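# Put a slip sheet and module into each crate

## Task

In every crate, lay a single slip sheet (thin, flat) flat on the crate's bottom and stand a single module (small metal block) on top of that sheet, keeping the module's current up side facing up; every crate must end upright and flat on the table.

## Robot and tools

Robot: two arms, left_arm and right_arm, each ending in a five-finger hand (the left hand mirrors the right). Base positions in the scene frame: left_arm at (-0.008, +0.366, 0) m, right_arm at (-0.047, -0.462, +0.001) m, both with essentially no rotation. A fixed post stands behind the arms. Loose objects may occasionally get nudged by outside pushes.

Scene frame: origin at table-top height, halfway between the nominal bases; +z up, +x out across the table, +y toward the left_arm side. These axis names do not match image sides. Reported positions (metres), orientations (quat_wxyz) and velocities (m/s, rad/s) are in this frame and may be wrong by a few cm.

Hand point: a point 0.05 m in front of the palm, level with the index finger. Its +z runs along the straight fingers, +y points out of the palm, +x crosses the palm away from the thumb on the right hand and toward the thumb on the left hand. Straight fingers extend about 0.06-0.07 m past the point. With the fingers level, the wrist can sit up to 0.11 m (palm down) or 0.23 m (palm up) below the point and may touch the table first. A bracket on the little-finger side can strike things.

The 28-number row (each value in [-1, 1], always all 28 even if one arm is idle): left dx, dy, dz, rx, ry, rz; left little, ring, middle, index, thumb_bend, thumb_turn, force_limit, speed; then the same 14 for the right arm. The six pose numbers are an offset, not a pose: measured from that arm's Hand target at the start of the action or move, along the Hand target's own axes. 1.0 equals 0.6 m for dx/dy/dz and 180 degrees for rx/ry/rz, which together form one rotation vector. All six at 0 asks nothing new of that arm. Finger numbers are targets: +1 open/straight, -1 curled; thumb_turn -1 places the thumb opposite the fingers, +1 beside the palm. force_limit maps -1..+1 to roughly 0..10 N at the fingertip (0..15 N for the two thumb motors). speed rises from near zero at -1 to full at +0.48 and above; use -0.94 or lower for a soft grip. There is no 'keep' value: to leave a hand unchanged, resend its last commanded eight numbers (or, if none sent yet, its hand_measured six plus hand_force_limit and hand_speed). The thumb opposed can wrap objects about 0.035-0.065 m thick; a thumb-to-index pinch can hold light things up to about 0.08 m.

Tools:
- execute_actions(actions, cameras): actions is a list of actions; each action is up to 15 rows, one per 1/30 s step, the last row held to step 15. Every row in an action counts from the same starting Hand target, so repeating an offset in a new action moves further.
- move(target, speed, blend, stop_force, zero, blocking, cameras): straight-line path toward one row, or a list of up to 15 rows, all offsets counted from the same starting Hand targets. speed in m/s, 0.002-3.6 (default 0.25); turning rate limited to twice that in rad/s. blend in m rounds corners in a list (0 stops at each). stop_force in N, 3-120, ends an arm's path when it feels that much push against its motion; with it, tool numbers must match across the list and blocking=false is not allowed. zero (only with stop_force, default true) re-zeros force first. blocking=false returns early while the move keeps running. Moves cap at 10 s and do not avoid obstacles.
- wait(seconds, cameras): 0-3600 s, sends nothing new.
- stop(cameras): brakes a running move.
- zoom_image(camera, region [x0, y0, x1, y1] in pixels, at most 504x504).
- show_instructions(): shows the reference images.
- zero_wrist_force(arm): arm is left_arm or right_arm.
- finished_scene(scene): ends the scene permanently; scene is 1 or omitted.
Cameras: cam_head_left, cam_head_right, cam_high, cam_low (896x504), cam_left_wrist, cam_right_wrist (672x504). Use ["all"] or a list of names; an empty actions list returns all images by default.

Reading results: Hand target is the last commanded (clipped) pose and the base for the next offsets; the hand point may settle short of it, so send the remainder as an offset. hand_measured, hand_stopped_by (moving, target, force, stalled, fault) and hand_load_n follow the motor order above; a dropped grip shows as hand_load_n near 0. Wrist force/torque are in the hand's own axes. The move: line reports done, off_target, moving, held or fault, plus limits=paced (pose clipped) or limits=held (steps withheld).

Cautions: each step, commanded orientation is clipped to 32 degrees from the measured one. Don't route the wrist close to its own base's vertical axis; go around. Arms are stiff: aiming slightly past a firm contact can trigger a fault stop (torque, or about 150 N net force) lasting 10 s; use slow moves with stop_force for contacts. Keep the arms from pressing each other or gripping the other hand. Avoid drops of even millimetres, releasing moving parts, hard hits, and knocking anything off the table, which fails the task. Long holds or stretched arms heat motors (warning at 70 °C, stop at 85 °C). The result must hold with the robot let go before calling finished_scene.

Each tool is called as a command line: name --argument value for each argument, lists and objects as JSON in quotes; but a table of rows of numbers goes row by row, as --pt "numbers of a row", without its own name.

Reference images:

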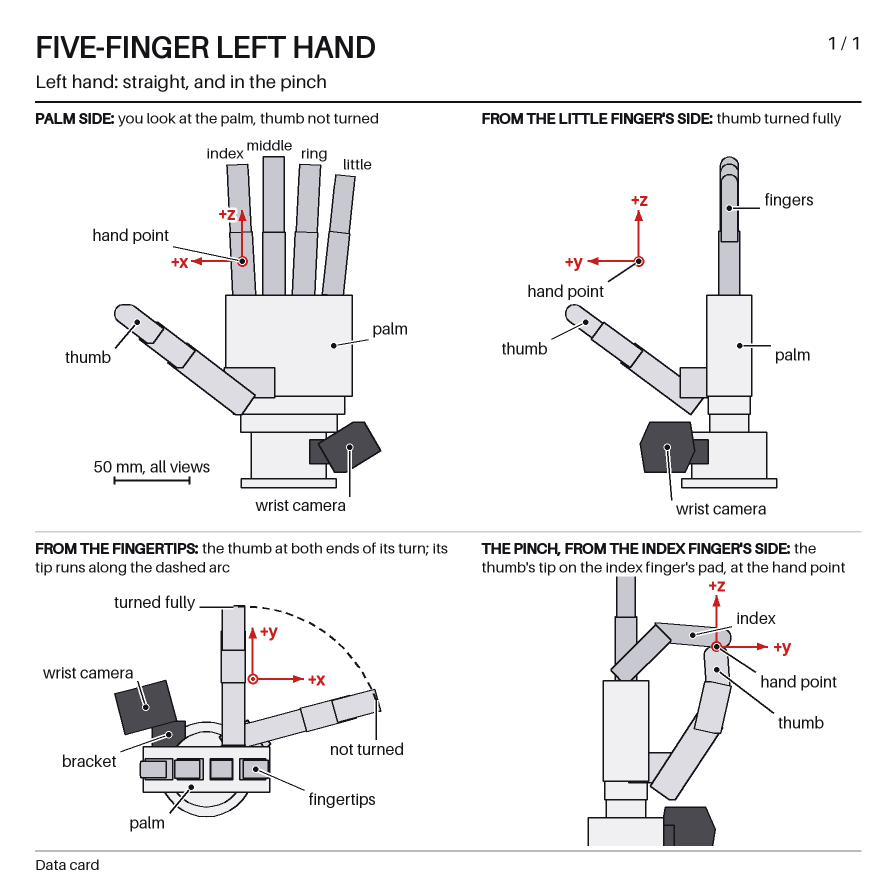

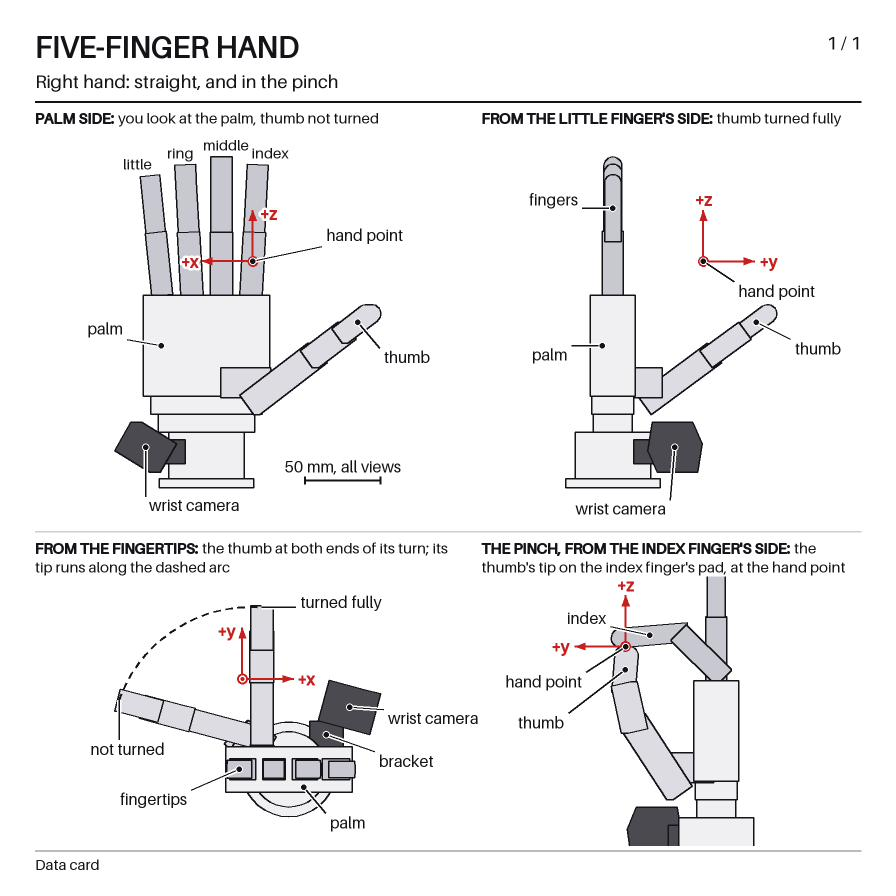

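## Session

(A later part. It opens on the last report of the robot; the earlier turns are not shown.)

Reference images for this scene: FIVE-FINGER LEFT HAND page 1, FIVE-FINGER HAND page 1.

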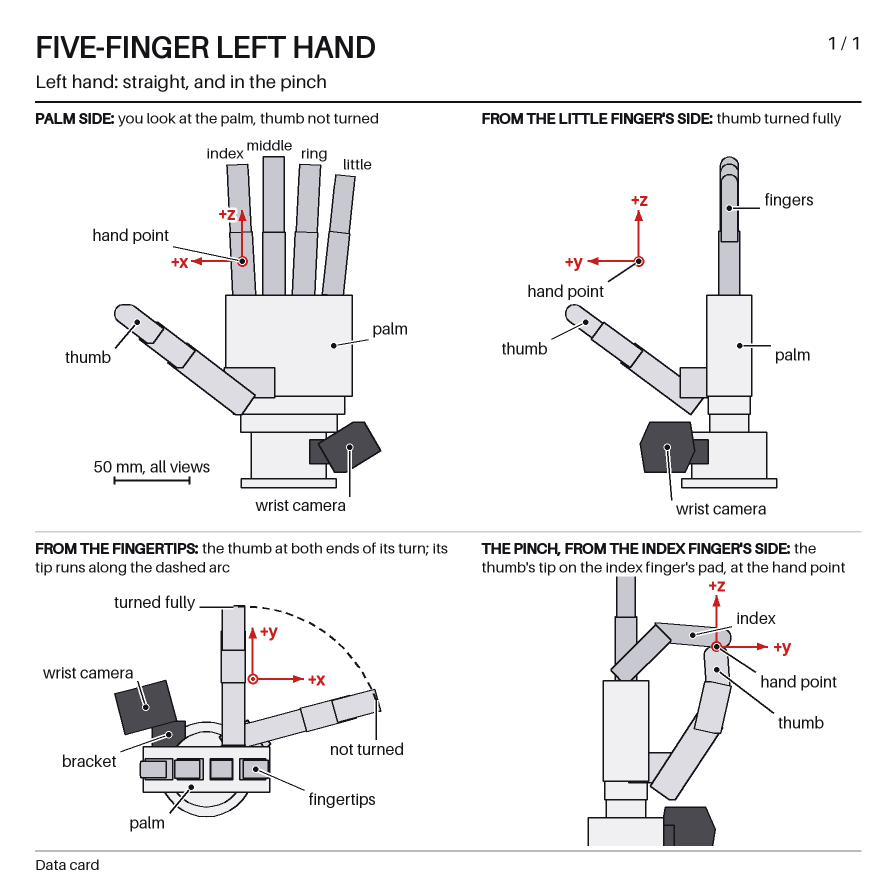

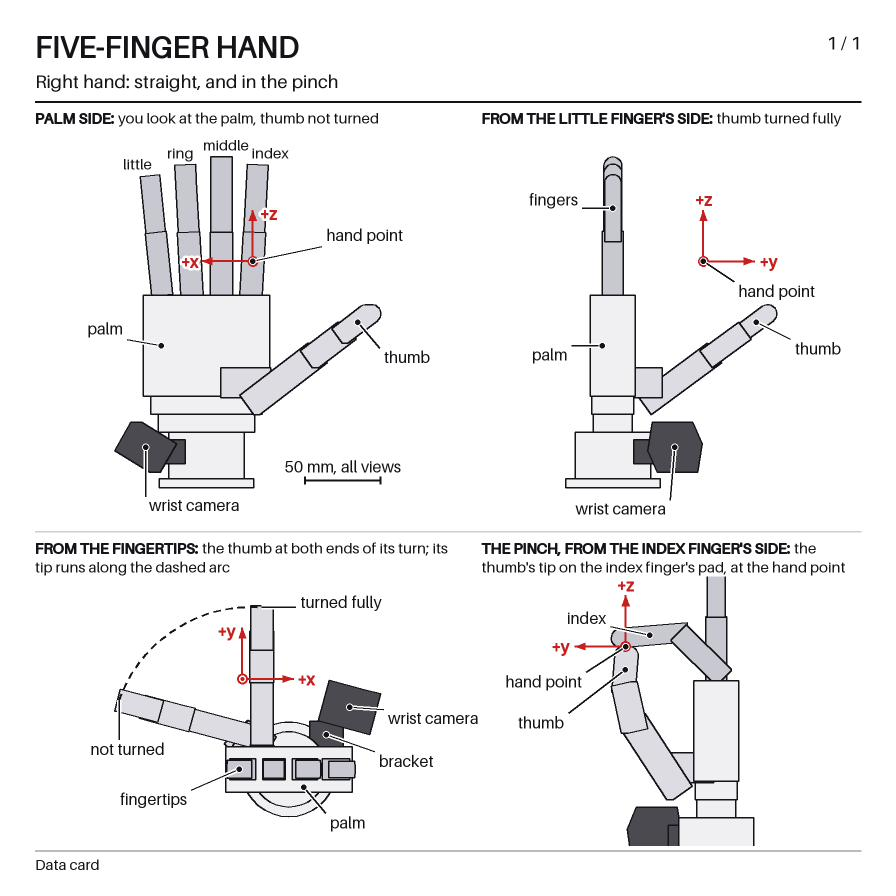

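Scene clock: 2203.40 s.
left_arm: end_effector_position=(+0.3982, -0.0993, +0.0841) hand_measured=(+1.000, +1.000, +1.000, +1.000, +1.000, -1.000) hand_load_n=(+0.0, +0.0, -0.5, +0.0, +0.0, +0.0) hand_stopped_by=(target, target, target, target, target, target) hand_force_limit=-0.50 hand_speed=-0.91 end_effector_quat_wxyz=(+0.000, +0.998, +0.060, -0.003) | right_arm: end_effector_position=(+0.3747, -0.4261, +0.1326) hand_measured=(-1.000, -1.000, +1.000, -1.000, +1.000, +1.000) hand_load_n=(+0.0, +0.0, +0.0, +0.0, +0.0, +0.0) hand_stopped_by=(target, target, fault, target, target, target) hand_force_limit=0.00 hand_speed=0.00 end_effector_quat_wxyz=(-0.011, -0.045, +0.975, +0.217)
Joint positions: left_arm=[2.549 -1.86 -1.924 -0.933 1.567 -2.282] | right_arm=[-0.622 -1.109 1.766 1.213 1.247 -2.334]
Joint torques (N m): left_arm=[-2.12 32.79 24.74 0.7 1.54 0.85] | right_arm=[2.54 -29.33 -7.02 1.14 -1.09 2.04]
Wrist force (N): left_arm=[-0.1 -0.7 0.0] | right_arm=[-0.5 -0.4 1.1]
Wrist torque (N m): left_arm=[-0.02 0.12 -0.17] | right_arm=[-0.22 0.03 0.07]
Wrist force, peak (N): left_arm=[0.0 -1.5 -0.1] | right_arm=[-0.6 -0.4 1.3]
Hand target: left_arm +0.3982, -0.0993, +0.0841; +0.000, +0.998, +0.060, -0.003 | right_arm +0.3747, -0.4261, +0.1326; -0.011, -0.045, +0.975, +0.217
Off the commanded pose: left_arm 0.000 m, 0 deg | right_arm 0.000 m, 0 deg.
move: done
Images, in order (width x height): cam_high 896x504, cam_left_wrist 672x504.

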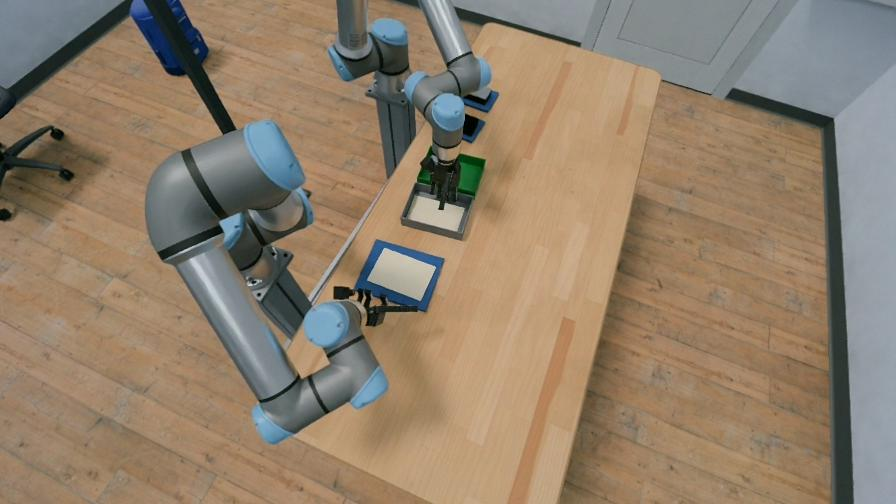

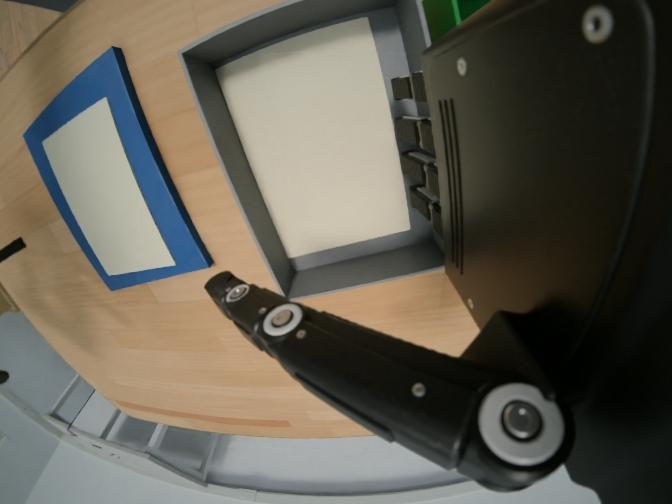

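move --target '[0,0,-0.25,0,0,0,1,1,1,1,1,-1,-0.5,-0.91,0,0,0,0,0,0,-1,-1,1,-1,1,1,0,0]' --speed 0.06 --cameras '["cam_left_wrist","cam_high"]'

zoom_image --camera "cam_left_wrist" --region '[150, 0, 480, 310]'

zoom_image --camera "cam_high" --region '[395, 160, 485, 245]'

Scene clock: 2214.17 s.
left_arm: end_effector_position=(+0.3991, -0.0993, +0.2342) hand_measured=(+1.000, +1.000, +1.000, +1.000, +1.000, -1.000) hand_load_n=(+0.0, +0.0, +0.0, +0.0, +0.0, +0.0) hand_stopped_by=(target, target, target, target, target, target) hand_force_limit=-0.50 hand_speed=-0.91 end_effector_quat_wxyz=(+0.000, +0.998, +0.060, -0.003) | right_arm: end_effector_position=(+0.3747, -0.4261, +0.1326) hand_measured=(-1.000, -1.000, +1.000, -1.000, +1.000, +1.000) hand_load_n=(+0.0, +0.0, +0.0, +0.0, -0.5, +0.0) hand_stopped_by=(target, target, fault, target, target, target) hand_force_limit=0.00 hand_speed=0.00 end_effector_quat_wxyz=(-0.011, -0.045, +0.975, +0.217)
Joint positions: left_arm=[2.549 -1.704 -1.692 -1.321 1.567 -2.281] | right_arm=[-0.622 -1.109 1.766 1.213 1.247 -2.334]
Joint torques (N m): left_arm=[6.86 22.3 14.07 4.53 0.64 2.05] | right_arm=[2.29 -29.7 -7.96 1.15 -1.04 2]
Wrist force (N): left_arm=[-0.1 -0.7 -0.1] | right_arm=[-0.3 -0.6 0.9]
Wrist torque (N m): left_arm=[-0.01 0.12 -0.17] | right_arm=[-0.23 0.01 0.08]
Wrist force, peak (N): left_arm=[0.1 -0.7 -0.9] | right_arm=[-0.5 -0.6 1.2]
Hand target: left_arm +0.3991, -0.0993, +0.2341; +0.000, +0.998, +0.060, -0.003 | right_arm +0.3747, -0.4261, +0.1326; -0.011, -0.045, +0.975, +0.217
Off the commanded pose: left_arm 0.000 m, 0 deg | right_arm 0.000 m, 0 deg.
move: done
Images, in order (width x height): cam_high 896x504, cam_left_wrist 672x504.

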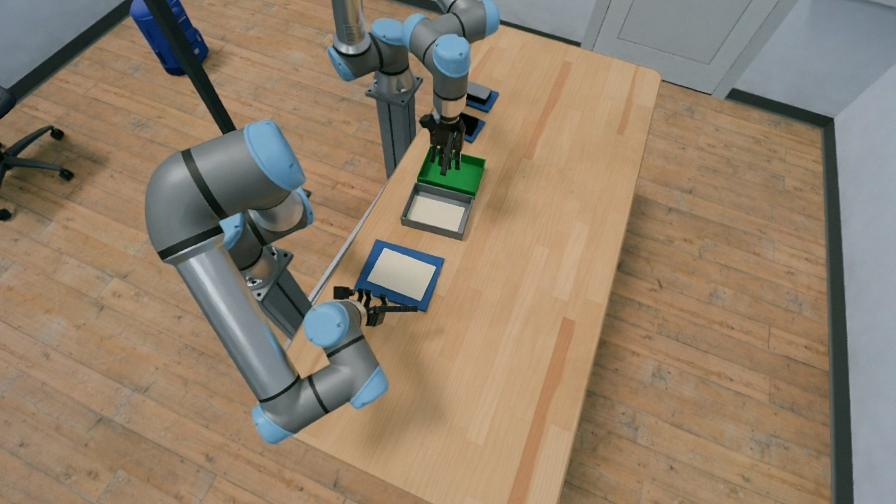

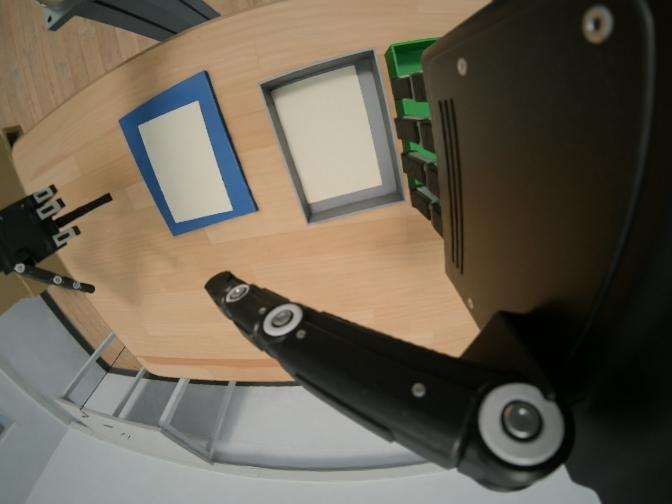

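Scaled by 1.527 from the camera's image (finer frame: 960x720).

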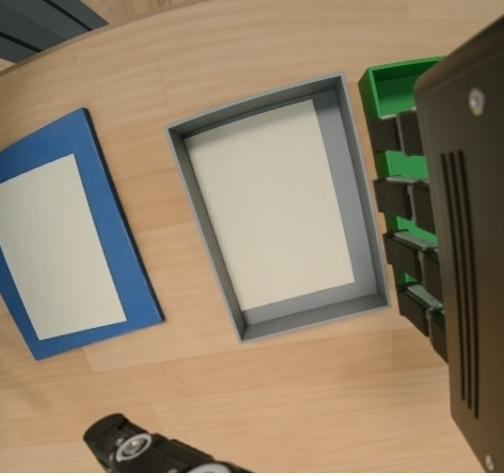

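Scaled by 5.600 from the camera's image (finer frame: 1280x720).

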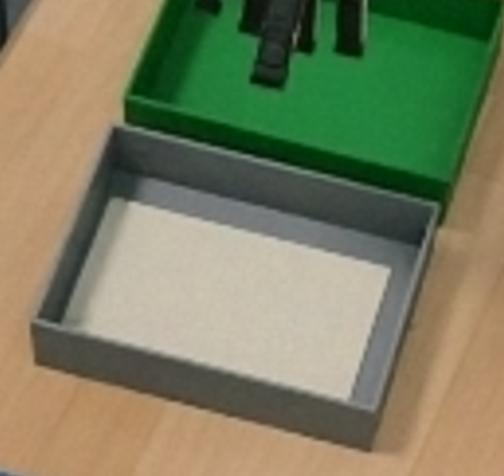

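move --target '[0,0,0,0,0,0,-0.15,-0.15,-0.15,-0.15,1,-1,-0.5,0,-0.0195,0.1963,0.1056,0,0,0,-1,-1,1,-1,1,1,0,0]' --speed 0.12 --cameras '["cam_left_wrist","cam_right_wrist","cam_high"]'

zoom_image --camera "cam_high" --region '[345, 220, 455, 320]'

Scene clock: 2233.13 s.
left_arm: end_effector_position=(+0.3991, -0.0993, +0.2341) hand_measured=(-0.150, -0.150, -0.150, -0.150, +1.000, -1.000) hand_load_n=(+0.0, +0.0, +0.0, +0.0, +0.0, +0.0) hand_stopped_by=(target, target, target, target, target, target) hand_force_limit=-0.50 hand_speed=0.00 end_effector_quat_wxyz=(+0.000, +0.998, +0.060, -0.003) | right_arm: end_effector_position=(+0.3739, -0.2921, +0.1251) hand_measured=(-1.000, -1.000, +1.000, -1.000, +1.000, +1.000) hand_load_n=(+0.0, +0.0, +0.0, +0.0, +0.0, +0.0) hand_stopped_by=(target, target, fault, target, target, target) hand_force_limit=0.00 hand_speed=0.00 end_effector_quat_wxyz=(-0.011, -0.045, +0.975, +0.217)
Joint positions: left_arm=[2.549 -1.704 -1.692 -1.321 1.567 -2.281] | right_arm=[-0.318 -1.15 1.819 1.088 1.173 -2.019]
Joint torques (N m): left_arm=[-0.23 23.25 23.38 1.47 1.11 0.14] | right_arm=[5.45 -19.21 -11.37 3.15 1.3 1.83]
Wrist force (N): left_arm=[0.0 -0.8 -0.1] | right_arm=[0.2 0.1 1.0]
Wrist torque (N m): left_arm=[-0.01 0.11 -0.16] | right_arm=[-0.15 -0.09 0.17]
Wrist force, peak (N): left_arm=[0.0 -0.9 -0.4] | right_arm=[0.2 1.3 1.8]
Hand target: left_arm +0.3991, -0.0993, +0.2341; +0.000, +0.998, +0.060, -0.003 | right_arm +0.3739, -0.2920, +0.1251; -0.011, -0.045, +0.975, +0.217
Off the commanded pose: left_arm 0.000 m, 0 deg | right_arm 0.000 m, 0 deg.
move: done
Images, in order (width x height): cam_high 896x504, cam_left_wrist 672x504, cam_right_wrist 672x504.

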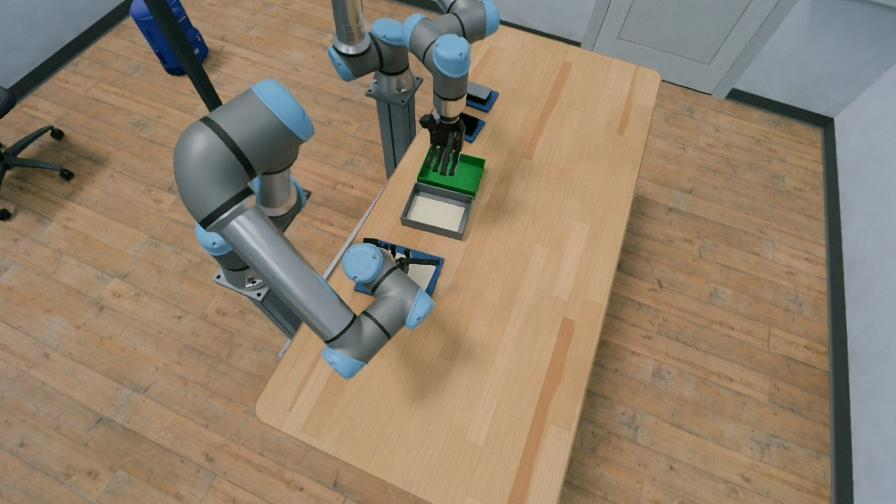

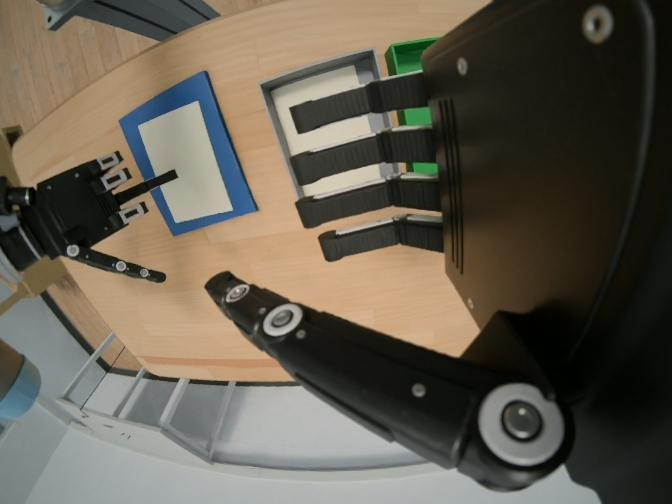

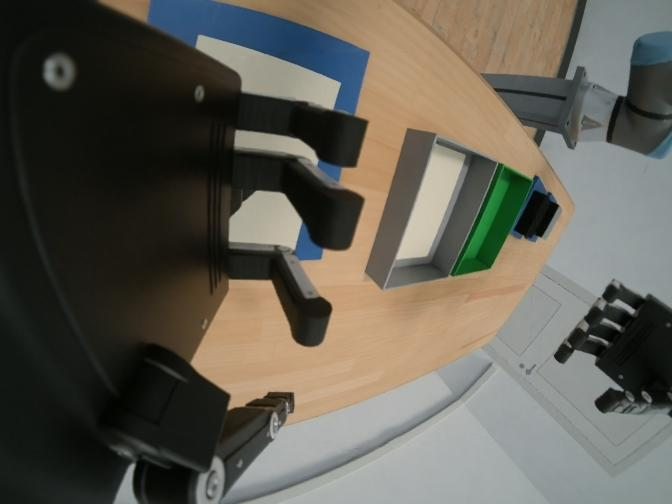

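Scaled by 4.582 from the camera's image (finer frame: 1280x720).

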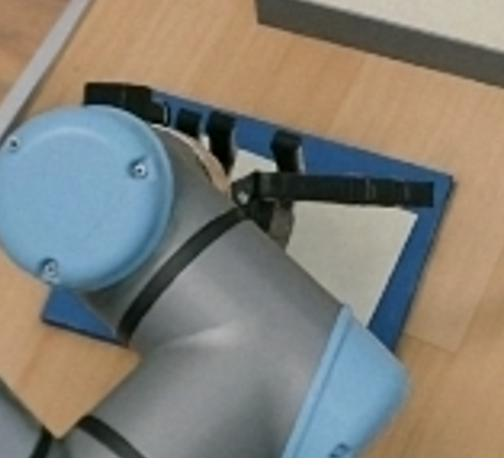

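move --target '[0,0,0,0,0,0,-0.15,-0.15,-0.15,-0.15,1,-1,-0.5,0,0,-0.0218,0.0468,0,0,0,-1,-1,1,-1,1,1,0,0]' --speed 0.01 --stop_force 4

Scene clock: 2241.63 s.
left_arm: end_effector_position=(+0.3991, -0.0993, +0.2341) hand_measured=(-0.150, -0.150, -0.150, -0.150, +1.000, -1.000) hand_load_n=(+0.0, +0.0, +0.0, +0.0, +0.0, +0.0) hand_stopped_by=(target, target, target, target, target, target) hand_force_limit=-0.50 hand_speed=0.00 end_effector_quat_wxyz=(+0.000, +0.998, +0.060, -0.003) | right_arm: end_effector_position=(+0.3738, -0.2920, +0.1002) hand_measured=(-1.000, -1.000, +1.000, -1.000, +1.000, +1.000) hand_load_n=(+0.5, +0.0, -2.5, +0.0, -0.5, +0.0) hand_stopped_by=(target, target, fault, target, target, target) hand_force_limit=0.00 hand_speed=0.00 end_effector_quat_wxyz=(-0.011, -0.045, +0.975, +0.217)
Joint positions: left_arm=[2.549 -1.704 -1.692 -1.321 1.567 -2.281] | right_arm=[-0.318 -1.111 1.84 1.029 1.173 -2.019]
Joint torques (N m): left_arm=[-2.81 27.38 36.8 4.31 -1.98 -1.07] | right_arm=[6.3 -39.59 -18.53 3.48 0.57 2.16]
Wrist force (N): left_arm=[0.0 -0.8 -0.2] | right_arm=[0.4 2.7 -1.1]
Wrist torque (N m): left_arm=[0.00 0.10 -0.15] | right_arm=[0.01 -0.01 0.24]
Wrist force, peak (N): left_arm=[0.1 -0.9 -0.5] | right_arm=[-0.3 3.1 -6.1]
Hand target: left_arm +0.3991, -0.0993, +0.2341; +0.000, +0.998, +0.060, -0.003 | right_arm +0.3738, -0.2920, +0.1002; -0.011, -0.045, +0.975, +0.217 (not the last commanded pose)
Off the commanded pose: left_arm 0.000 m, 0 deg | right_arm 0.006 m, 0 deg.
move: contact (right_arm)

move --target '[0,0,0,0,0,0,-0.15,-0.15,-0.15,-0.15,1,-1,-0.5,0,0.0073,-0.0756,-0.0344,0,0,0,-1,-1,1,-1,1,1,0,0]' --speed 0.03 --stop_force 12 --cameras '["cam_left_wrist","cam_right_wrist","cam_low"]'

zoom_image --camera "cam_left_wrist" --region '[70, 50, 290, 250]'

zoom_image --camera "cam_low" --region '[280, 170, 420, 270]'

Scene clock: 2253.37 s.
left_arm: end_effector_position=(+0.3991, -0.0993, +0.2341) hand_measured=(-0.150, -0.150, -0.150, -0.150, +1.000, -1.000) hand_load_n=(+0.0, +0.0, +0.0, +0.0, -0.5, +0.0) hand_stopped_by=(target, target, target, target, target, target) hand_force_limit=-0.50 hand_speed=0.00 end_effector_quat_wxyz=(+0.000, +0.998, +0.060, -0.003) | right_arm: end_effector_position=(+0.3741, -0.3420, +0.0997) hand_measured=(-1.000, -1.000, +1.000, -1.000, +1.000, +1.000) hand_load_n=(+0.0, +0.0, -3.5, +0.0, +0.0, +0.0) hand_stopped_by=(target, target, fault, target, target, target) hand_force_limit=0.00 hand_speed=0.00 end_effector_quat_wxyz=(-0.011, -0.045, +0.975, +0.217)
Joint positions: left_arm=[2.549 -1.704 -1.692 -1.321 1.567 -2.281] | right_arm=[-0.439 -1.1 1.839 1.067 1.198 -2.146]
Joint torques (N m): left_arm=[-3.93 32.09 36.9 4.27 -1.93 -1.11] | right_arm=[8.4 -37.65 -4.79 0.09 -1.35 2.15]
Wrist force (N): left_arm=[0.0 -1.0 -0.3] | right_arm=[-1.0 4.1 -5.8]
Wrist torque (N m): left_arm=[-0.03 0.10 -0.15] | right_arm=[0.31 0.20 0.14]
Wrist force, peak (N): left_arm=[0.1 -0.9 -0.6] | right_arm=[-1.2 4.3 -6.4]
Hand target: left_arm +0.3991, -0.0993, +0.2341; +0.000, +0.998, +0.060, -0.003 | right_arm +0.3741, -0.3420, +0.0997; -0.011, -0.045, +0.975, +0.217
Off the commanded pose: left_arm 0.000 m, 0 deg | right_arm 0.000 m, 0 deg.
move: done
Images, in order (width x height): cam_low 896x504, cam_left_wrist 672x504, cam_right_wrist 672x504.

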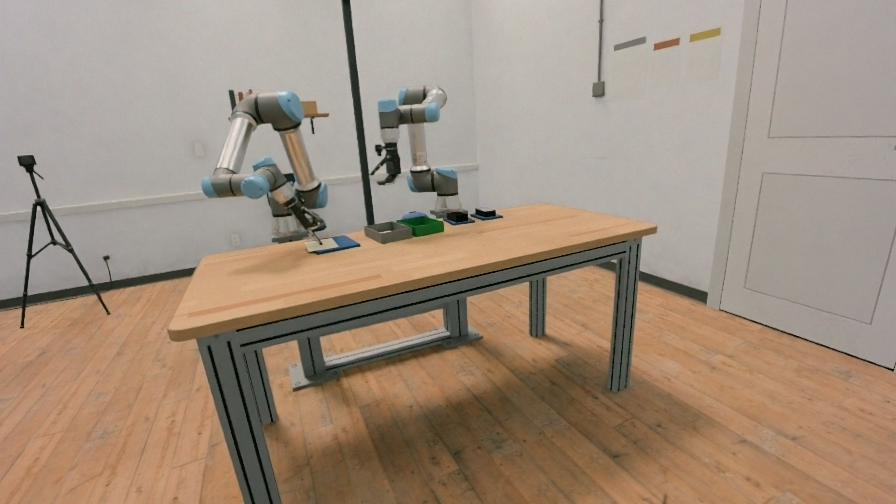

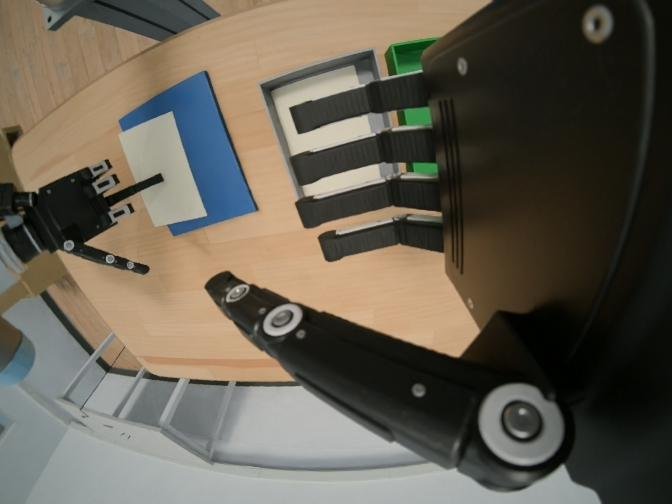

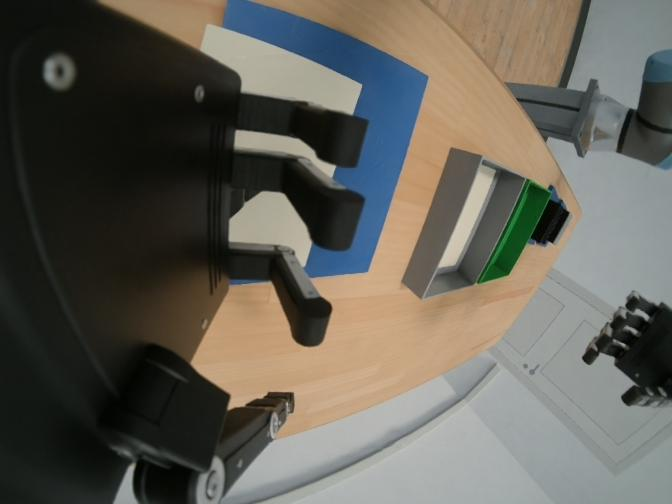

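Scaled by 2.291 from the camera's image (finer frame: 960x720).

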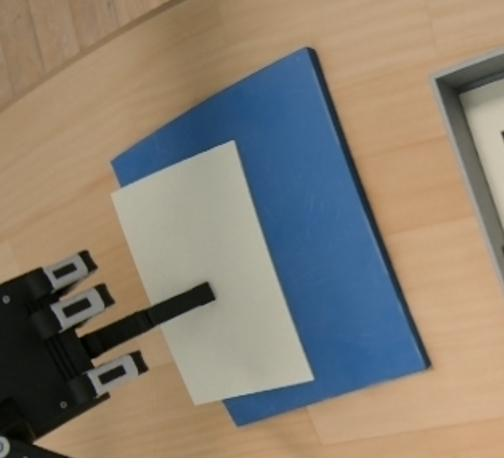

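Scaled by 3.600 from the camera's image (finer frame: 1280x720).

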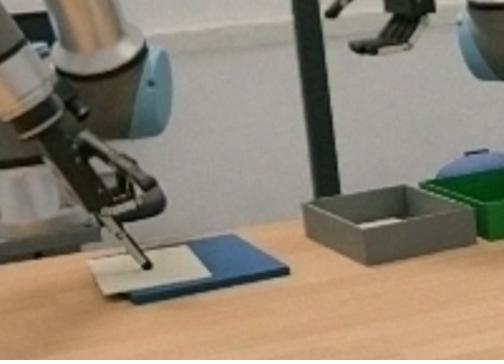

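move --pt "0 0 0 0 0 0 -0.15 -0.15 -0.15 -0.15 1 -1 -0.5 0 0 0.0106 -0.0227 0 0 0 -1 -1 1 -1 1 1 0 0" --pt "0 0 0 0 0 0 -0.15 -0.15 -0.15 -0.15 1 -1 -0.5 0 -0.0913 0.0033 -0.026 0 0 0 -1 -1 1 -1 1 1 0 0" --speed 0.05 --blend '[0.004,0]'

move --target '[0,0,0,0,0,0,-0.15,-0.15,-0.15,-0.15,1,-1,-0.5,0,0,-0.0148,0.0317,0,0,0,-1,-1,1,-1,1,1,0,0]' --speed 0.01 --stop_force 4

Scene clock: 2352.80 s.
left_arm: end_effector_position=(+0.3991, -0.0993, +0.2341) hand_measured=(-0.150, -0.150, -0.150, -0.150, +1.000, -1.000) hand_load_n=(+0.0, +0.0, +0.0, +0.0, -0.5, +0.0) hand_stopped_by=(target, target, target, target, target, target) hand_force_limit=-0.50 hand_speed=0.00 end_effector_quat_wxyz=(+0.000, +0.998, +0.060, -0.003) | right_arm: end_effector_position=(+0.4291, -0.3416, +0.1145) hand_measured=(-1.000, -1.000, +1.000, -1.000, +1.000, +1.000) hand_load_n=(+0.0, +0.0, +0.0, +0.0, +0.0, +0.0) hand_stopped_by=(target, target, fault, target, target, target) hand_force_limit=0.00 hand_speed=0.00 end_effector_quat_wxyz=(-0.011, -0.045, +0.975, +0.217)
Joint positions: left_arm=[2.549 -1.704 -1.692 -1.321 1.567 -2.281] | right_arm=[-0.385 -1.018 1.645 1.157 1.186 -2.09]
Joint torques (N m): left_arm=[-4 31.87 35.59 4.29 -1.87 -1.21] | right_arm=[-7.96 -41.27 -16.01 0.76 1.11 -2.09]
Wrist force (N): left_arm=[0.0 -0.9 -0.4] | right_arm=[-0.1 -0.6 1.5]
Wrist torque (N m): left_arm=[-0.02 0.10 -0.15] | right_arm=[-0.30 -0.07 0.08]
Wrist force, peak (N): left_arm=[0.0 -0.9 -0.4] | right_arm=[-0.8 4.2 -5.9]
Hand target: left_arm +0.3991, -0.0993, +0.2341; +0.000, +0.998, +0.060, -0.003 | right_arm +0.4291, -0.3417, +0.1145; -0.011, -0.045, +0.975, +0.217
Off the commanded pose: left_arm 0.000 m, 0 deg | right_arm 0.000 m, 0 deg.
move: done

Scene clock: 2355.20 s.
left_arm: end_effector_position=(+0.3991, -0.0993, +0.2341) hand_measured=(-0.150, -0.150, -0.150, -0.150, +1.000, -1.000) hand_load_n=(+0.0, +0.0, +0.0, +0.5, +0.0, +0.0) hand_stopped_by=(target, target, target, target, target, target) hand_force_limit=-0.50 hand_speed=0.00 end_effector_quat_wxyz=(+0.000, +0.998, +0.060, -0.003) | right_arm: end_effector_position=(+0.4291, -0.3417, +0.1003) hand_measured=(-1.000, -1.000, +1.000, -1.000, +1.000, +1.000) hand_load_n=(+0.0, +0.0, -2.5, +0.0, +0.0, +0.0) hand_stopped_by=(target, target, fault, target, target, target) hand_force_limit=0.00 hand_speed=0.00 end_effector_quat_wxyz=(-0.011, -0.045, +0.975, +0.217)
Joint positions: left_arm=[2.549 -1.704 -1.692 -1.321 1.567 -2.281] | right_arm=[-0.385 -0.998 1.656 1.127 1.186 -2.09]
Joint torques (N m): left_arm=[-4.53 32.97 36.83 4.18 -1.82 -1.16] | right_arm=[-4.89 -43.41 -20.26 3.46 1.55 -1.94]
Wrist force (N): left_arm=[0.2 -0.9 -0.4] | right_arm=[0.4 2.3 -1.1]
Wrist torque (N m): left_arm=[0.00 0.07 -0.14] | right_arm=[-0.03 -0.05 0.19]
Wrist force, peak (N): left_arm=[0.1 -0.9 -0.3] | right_arm=[-0.4 2.7 -5.6]
Hand target: left_arm +0.3991, -0.0993, +0.2341; +0.000, +0.998, +0.060, -0.003 | right_arm +0.4291, -0.3417, +0.1003; -0.011, -0.045, +0.975, +0.217 (not the last commanded pose)
Off the commanded pose: left_arm 0.000 m, 0 deg | right_arm 0.007 m, 0 deg.
move: contact (right_arm)

move --target '[0,0,0,0,0,0,-0.15,-0.15,-0.15,-0.15,1,-1,-0.5,0,-0.0017,0.0177,0.0092,0,0,0,-1,-1,1,-1,1,1,0,0]' --speed 0.02 --stop_force 12 --cameras '["cam_left_wrist"]'

zoom_image --camera "cam_left_wrist" --region '[70, 50, 290, 250]'

Scene clock: 2364.07 s.
left_arm: end_effector_position=(+0.3991, -0.0993, +0.2341) hand_measured=(-0.150, -0.150, -0.150, -0.150, +1.000, -1.000) hand_load_n=(+0.0, +0.0, +0.0, +0.0, +0.0, +0.5) hand_stopped_by=(target, target, target, target, target, target) hand_force_limit=-0.50 hand_speed=0.00 end_effector_quat_wxyz=(+0.000, +0.998, +0.060, -0.003) | right_arm: end_effector_position=(+0.4290, -0.3297, +0.0998) hand_measured=(-1.000, -1.000, +1.000, -1.000, +1.000, +1.000) hand_load_n=(+0.0, +0.0, -3.5, +0.0, +0.0, +0.0) hand_stopped_by=(target, target, fault, target, target, target) hand_force_limit=0.00 hand_speed=0.00 end_effector_quat_wxyz=(-0.011, -0.045, +0.975, +0.217)
Joint positions: left_arm=[2.549 -1.704 -1.692 -1.321 1.567 -2.281] | right_arm=[-0.36 -1 1.659 1.116 1.181 -2.063]
Joint torques (N m): left_arm=[-3.71 31.64 36.16 4.14 -1.95 -0.97] | right_arm=[-8.22 -26.74 -15.37 1.98 1.76 -1.94]
Wrist force (N): left_arm=[0.1 -0.7 -0.3] | right_arm=[0.7 4.0 -6.2]
Wrist torque (N m): left_arm=[0.00 0.08 -0.15] | right_arm=[0.37 0.06 0.22]
Wrist force, peak (N): left_arm=[0.0 -0.9 -0.4] | right_arm=[0.4 3.7 -7.9]
Hand target: left_arm +0.3991, -0.0993, +0.2341; +0.000, +0.998, +0.060, -0.003 | right_arm +0.4290, -0.3297, +0.0998; -0.011, -0.045, +0.975, +0.217
Off the commanded pose: left_arm 0.000 m, 0 deg | right_arm 0.000 m, 0 deg.
move: done

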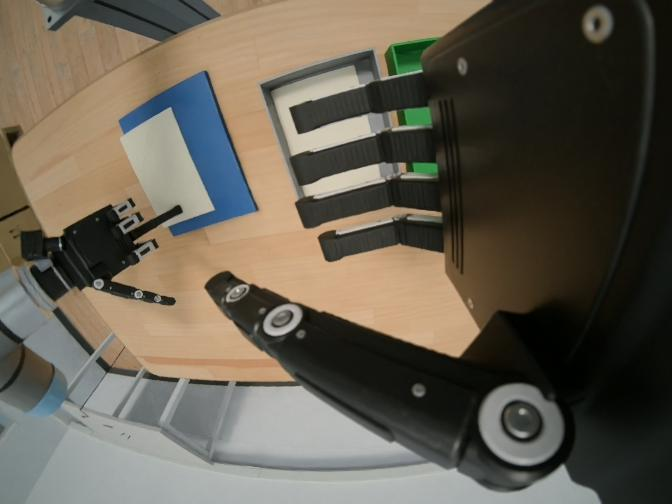

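Scaled by 2.291 from the camera's image (finer frame: 960x720).

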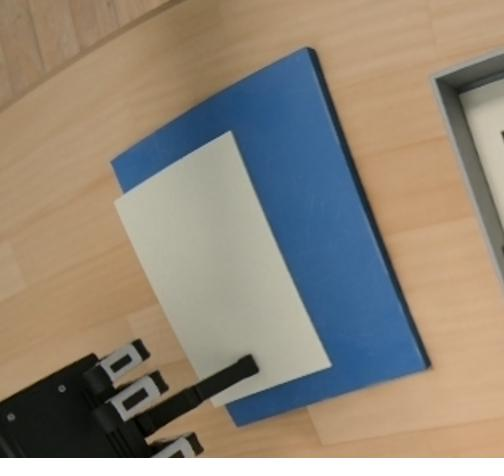

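move --pt "0 0 0 0 0 0 -0.15 -0.15 -0.15 -0.15 1 -1 -0.5 0 0 0.0106 -0.0227 0 0 0 -1 -1 1 -1 1 1 0 0" --pt "0 0 0 0 0 0 -0.15 -0.15 -0.15 -0.15 1 -1 -0.5 0 0.1071 0.01 -0.0229 0 0 0 -1 -1 1 -1 1 1 0 0" --speed 0.05 --blend '[0.004,0]'

move --target '[0,0,0,0,0,0,-0.15,-0.15,-0.15,-0.15,1,-1,-0.5,0,0,-0.0148,0.0317,0,0,0,-1,-1,1,-1,1,1,0,0]' --speed 0.01 --stop_force 4

move --target '[0,0,0,0,0,0,-0.15,-0.15,-0.15,-0.15,1,-1,-0.5,0,0.0012,-0.0124,-0.0048,0,0,0,-1,-1,1,-1,1,1,0,0]' --speed 0.02 --stop_force 12 --cameras '["cam_left_wrist"]'

zoom_image --camera "cam_left_wrist" --region '[70, 50, 290, 250]'

Scene clock: 2386.17 s.
left_arm: end_effector_position=(+0.3991, -0.0993, +0.2341) hand_measured=(-0.150, -0.150, -0.150, -0.150, +1.000, -1.000) hand_load_n=(+0.5, +0.0, +0.5, +0.5, +0.0, +0.0) hand_stopped_by=(target, target, target, target, target, target) hand_force_limit=-0.50 hand_speed=0.00 end_effector_quat_wxyz=(+0.000, +0.998, +0.060, -0.003) | right_arm: end_effector_position=(+0.3651, -0.3362, +0.1150) hand_measured=(-1.000, -1.000, +1.000, -1.000, +1.000, +1.000) hand_load_n=(+0.0, +0.0, +0.0, +0.0, +0.0, +0.0) hand_stopped_by=(target, target, fault, target, target, target) hand_force_limit=0.00 hand_speed=0.00 end_effector_quat_wxyz=(-0.011, -0.045, +0.975, +0.217)
Joint positions: left_arm=[2.549 -1.704 -1.692 -1.321 1.567 -2.281] | right_arm=[-0.435 -1.143 1.857 1.09 1.197 -2.142]
Joint torques (N m): left_arm=[-4.09 31.84 37.17 4.03 -1.93 -0.8] | right_arm=[5.6 -21.99 -13.6 4.16 -2.03 2.23]
Wrist force (N): left_arm=[0.1 -0.5 -0.2] | right_arm=[-0.3 -0.1 1.1]
Wrist torque (N m): left_arm=[0.04 0.09 -0.16] | right_arm=[-0.18 -0.03 0.08]
Wrist force, peak (N): left_arm=[-0.2 -0.9 -0.4] | right_arm=[0.6 4.1 -6.8]
Hand target: left_arm +0.3991, -0.0993, +0.2341; +0.000, +0.998, +0.060, -0.003 | right_arm +0.3651, -0.3361, +0.1150; -0.011, -0.045, +0.975, +0.217
Off the commanded pose: left_arm 0.000 m, 0 deg | right_arm 0.000 m, 0 deg.
move: done

Scene clock: 2388.63 s.
left_arm: end_effector_position=(+0.3991, -0.0993, +0.2341) hand_measured=(-0.150, -0.150, -0.150, -0.150, +1.000, -1.000) hand_load_n=(+0.0, +0.0, +0.0, +0.5, +0.0, +0.0) hand_stopped_by=(target, target, target, target, target, target) hand_force_limit=-0.50 hand_speed=0.00 end_effector_quat_wxyz=(+0.000, +0.998, +0.060, -0.003) | right_arm: end_effector_position=(+0.3650, -0.3361, +0.1002) hand_measured=(-1.000, -1.000, +1.000, -1.000, +1.000, +1.000) hand_load_n=(+0.0, +0.0, -2.5, +0.0, +0.0, +0.0) hand_stopped_by=(target, target, fault, target, target, target) hand_force_limit=0.00 hand_speed=0.00 end_effector_quat_wxyz=(-0.011, -0.045, +0.975, +0.217)
Joint positions: left_arm=[2.549 -1.704 -1.692 -1.321 1.567 -2.281] | right_arm=[-0.435 -1.119 1.869 1.055 1.197 -2.142]
Joint torques (N m): left_arm=[-2.93 30.38 35.82 4.4 -1.9 -1.08] | right_arm=[4.84 -37.84 -19.45 3.33 0.06 0.98]
Wrist force (N): left_arm=[0.0 -0.7 -0.3] | right_arm=[0.2 2.3 -1.1]
Wrist torque (N m): left_arm=[0.01 0.10 -0.16] | right_arm=[0.02 0.01 0.18]
Wrist force, peak (N): left_arm=[0.1 -1.0 -0.3] | right_arm=[-0.4 2.9 -6.1]
Hand target: left_arm +0.3991, -0.0993, +0.2341; +0.000, +0.998, +0.060, -0.003 | right_arm +0.3650, -0.3361, +0.1002; -0.011, -0.045, +0.975, +0.217 (not the last commanded pose)
Off the commanded pose: left_arm 0.000 m, 0 deg | right_arm 0.006 m, 0 deg.
move: contact (right_arm)

Scene clock: 2390.03 s.
left_arm: end_effector_position=(+0.3991, -0.0993, +0.2341) hand_measured=(-0.150, -0.150, -0.150, -0.150, +1.000, -1.000) hand_load_n=(+0.0, +0.0, +0.0, +0.0, +0.0, +0.0) hand_stopped_by=(target, target, target, target, target, target) hand_force_limit=-0.50 hand_speed=0.00 end_effector_quat_wxyz=(+0.000, +0.998, +0.060, -0.003) | right_arm: end_effector_position=(+0.3651, -0.3441, +0.0996) hand_measured=(-1.000, -1.000, +1.000, -1.000, +1.000, +1.000) hand_load_n=(+0.0, +0.0, -4.5, +0.0, +0.0, +0.0) hand_stopped_by=(target, target, fault, target, target, target) hand_force_limit=0.00 hand_speed=0.00 end_effector_quat_wxyz=(-0.011, -0.045, +0.975, +0.217)
Joint positions: left_arm=[2.549 -1.704 -1.692 -1.321 1.567 -2.281] | right_arm=[-0.454 -1.115 1.867 1.06 1.202 -2.162]
Joint torques (N m): left_arm=[-3.4 31.86 36.74 4.33 -1.95 -1.13] | right_arm=[6.11 -35.92 -8.95 0.78 -1.24 2.04]
Wrist force (N): left_arm=[0.0 -0.9 -0.3] | right_arm=[-1.3 4.6 -5.2]
Wrist torque (N m): left_arm=[-0.02 0.10 -0.15] | right_arm=[0.28 0.19 0.16]
Wrist force, peak (N): left_arm=[0.0 -1.0 -0.3] | right_arm=[-1.0 4.7 -5.4]
Hand target: left_arm +0.3991, -0.0993, +0.2341; +0.000, +0.998, +0.060, -0.003 | right_arm +0.3651, -0.3441, +0.0996; -0.011, -0.045, +0.975, +0.217
Off the commanded pose: left_arm 0.000 m, 0 deg | right_arm 0.000 m, 0 deg.
move: done

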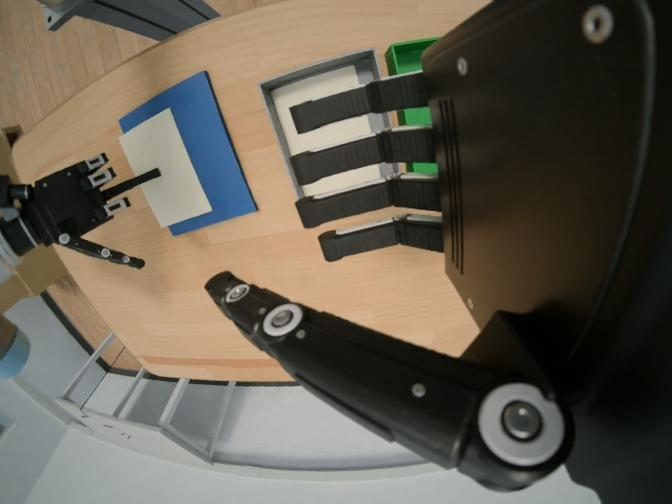

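Scaled by 2.291 from the camera's image (finer frame: 960x720).

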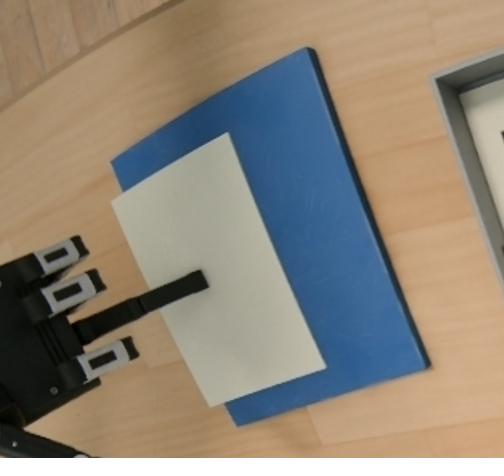

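move --target '[0,0,0,0,0,0,-0.15,-0.15,-0.15,-0.15,1,-1,-0.5,0,0.0009,-0.0092,-0.0038,0,0,0,-1,-1,1,-1,1,1,0,0]' --speed 0.02 --stop_force 12 --cameras '["cam_left_wrist"]'

zoom_image --camera "cam_left_wrist" --region '[70, 50, 290, 250]'

Scene clock: 2409.57 s.
left_arm: end_effector_position=(+0.3991, -0.0993, +0.2341) hand_measured=(-0.150, -0.150, -0.150, -0.150, +1.000, -1.000) hand_load_n=(+0.0, +0.0, +0.0, +0.0, +0.0, +0.0) hand_stopped_by=(target, target, target, target, target, target) hand_force_limit=-0.50 hand_speed=0.00 end_effector_quat_wxyz=(+0.000, +0.998, +0.060, -0.003) | right_arm: end_effector_position=(+0.3651, -0.3501, +0.0994) hand_measured=(-1.000, -1.000, +1.000, -1.000, +1.000, +1.000) hand_load_n=(+0.0, +0.0, -6.0, +0.0, +0.0, +0.0) hand_stopped_by=(target, target, fault, target, target, target) hand_force_limit=0.00 hand_speed=0.00 end_effector_quat_wxyz=(-0.011, -0.045, +0.975, +0.217)
Joint positions: left_arm=[2.549 -1.704 -1.692 -1.321 1.567 -2.281] | right_arm=[-0.468 -1.113 1.866 1.064 1.205 -2.177]
Joint torques (N m): left_arm=[-3.95 32.15 34.84 4.27 -2.07 -0.95] | right_arm=[6.04 -30.45 -10.44 0.45 -0.6 2.2]
Wrist force (N): left_arm=[0.1 -0.8 -0.3] | right_arm=[-1.0 6.3 -6.5]
Wrist torque (N m): left_arm=[0.01 0.08 -0.14] | right_arm=[0.35 0.19 0.21]
Wrist force, peak (N): left_arm=[0.2 -0.9 -0.4] | right_arm=[-0.9 6.7 -6.2]
Hand target: left_arm +0.3991, -0.0993, +0.2341; +0.000, +0.998, +0.060, -0.003 | right_arm +0.3651, -0.3500, +0.0994; -0.011, -0.045, +0.975, +0.217
Off the commanded pose: left_arm 0.000 m, 0 deg | right_arm 0.000 m, 0 deg.
move: done

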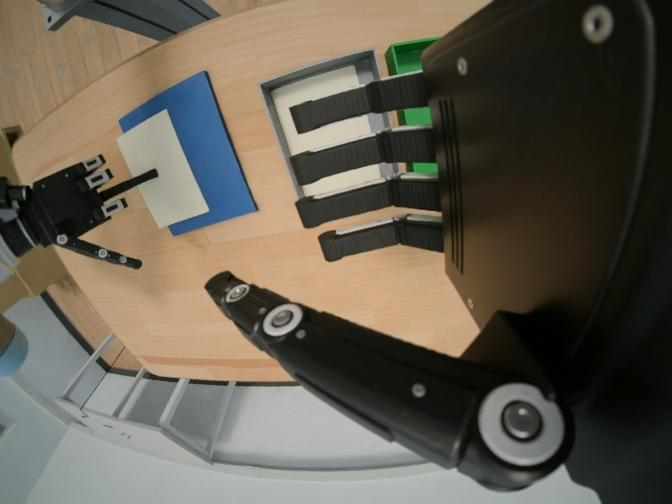

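Scaled by 2.291 from the camera's image (finer frame: 960x720).

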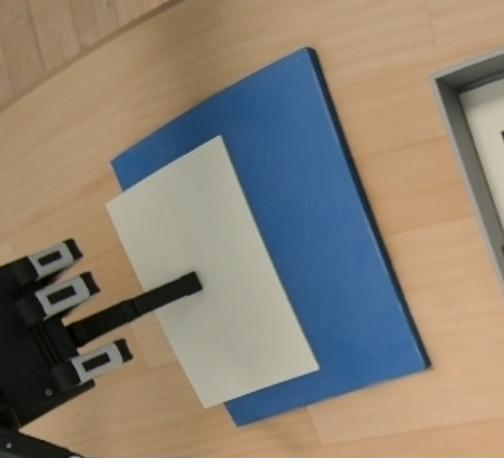

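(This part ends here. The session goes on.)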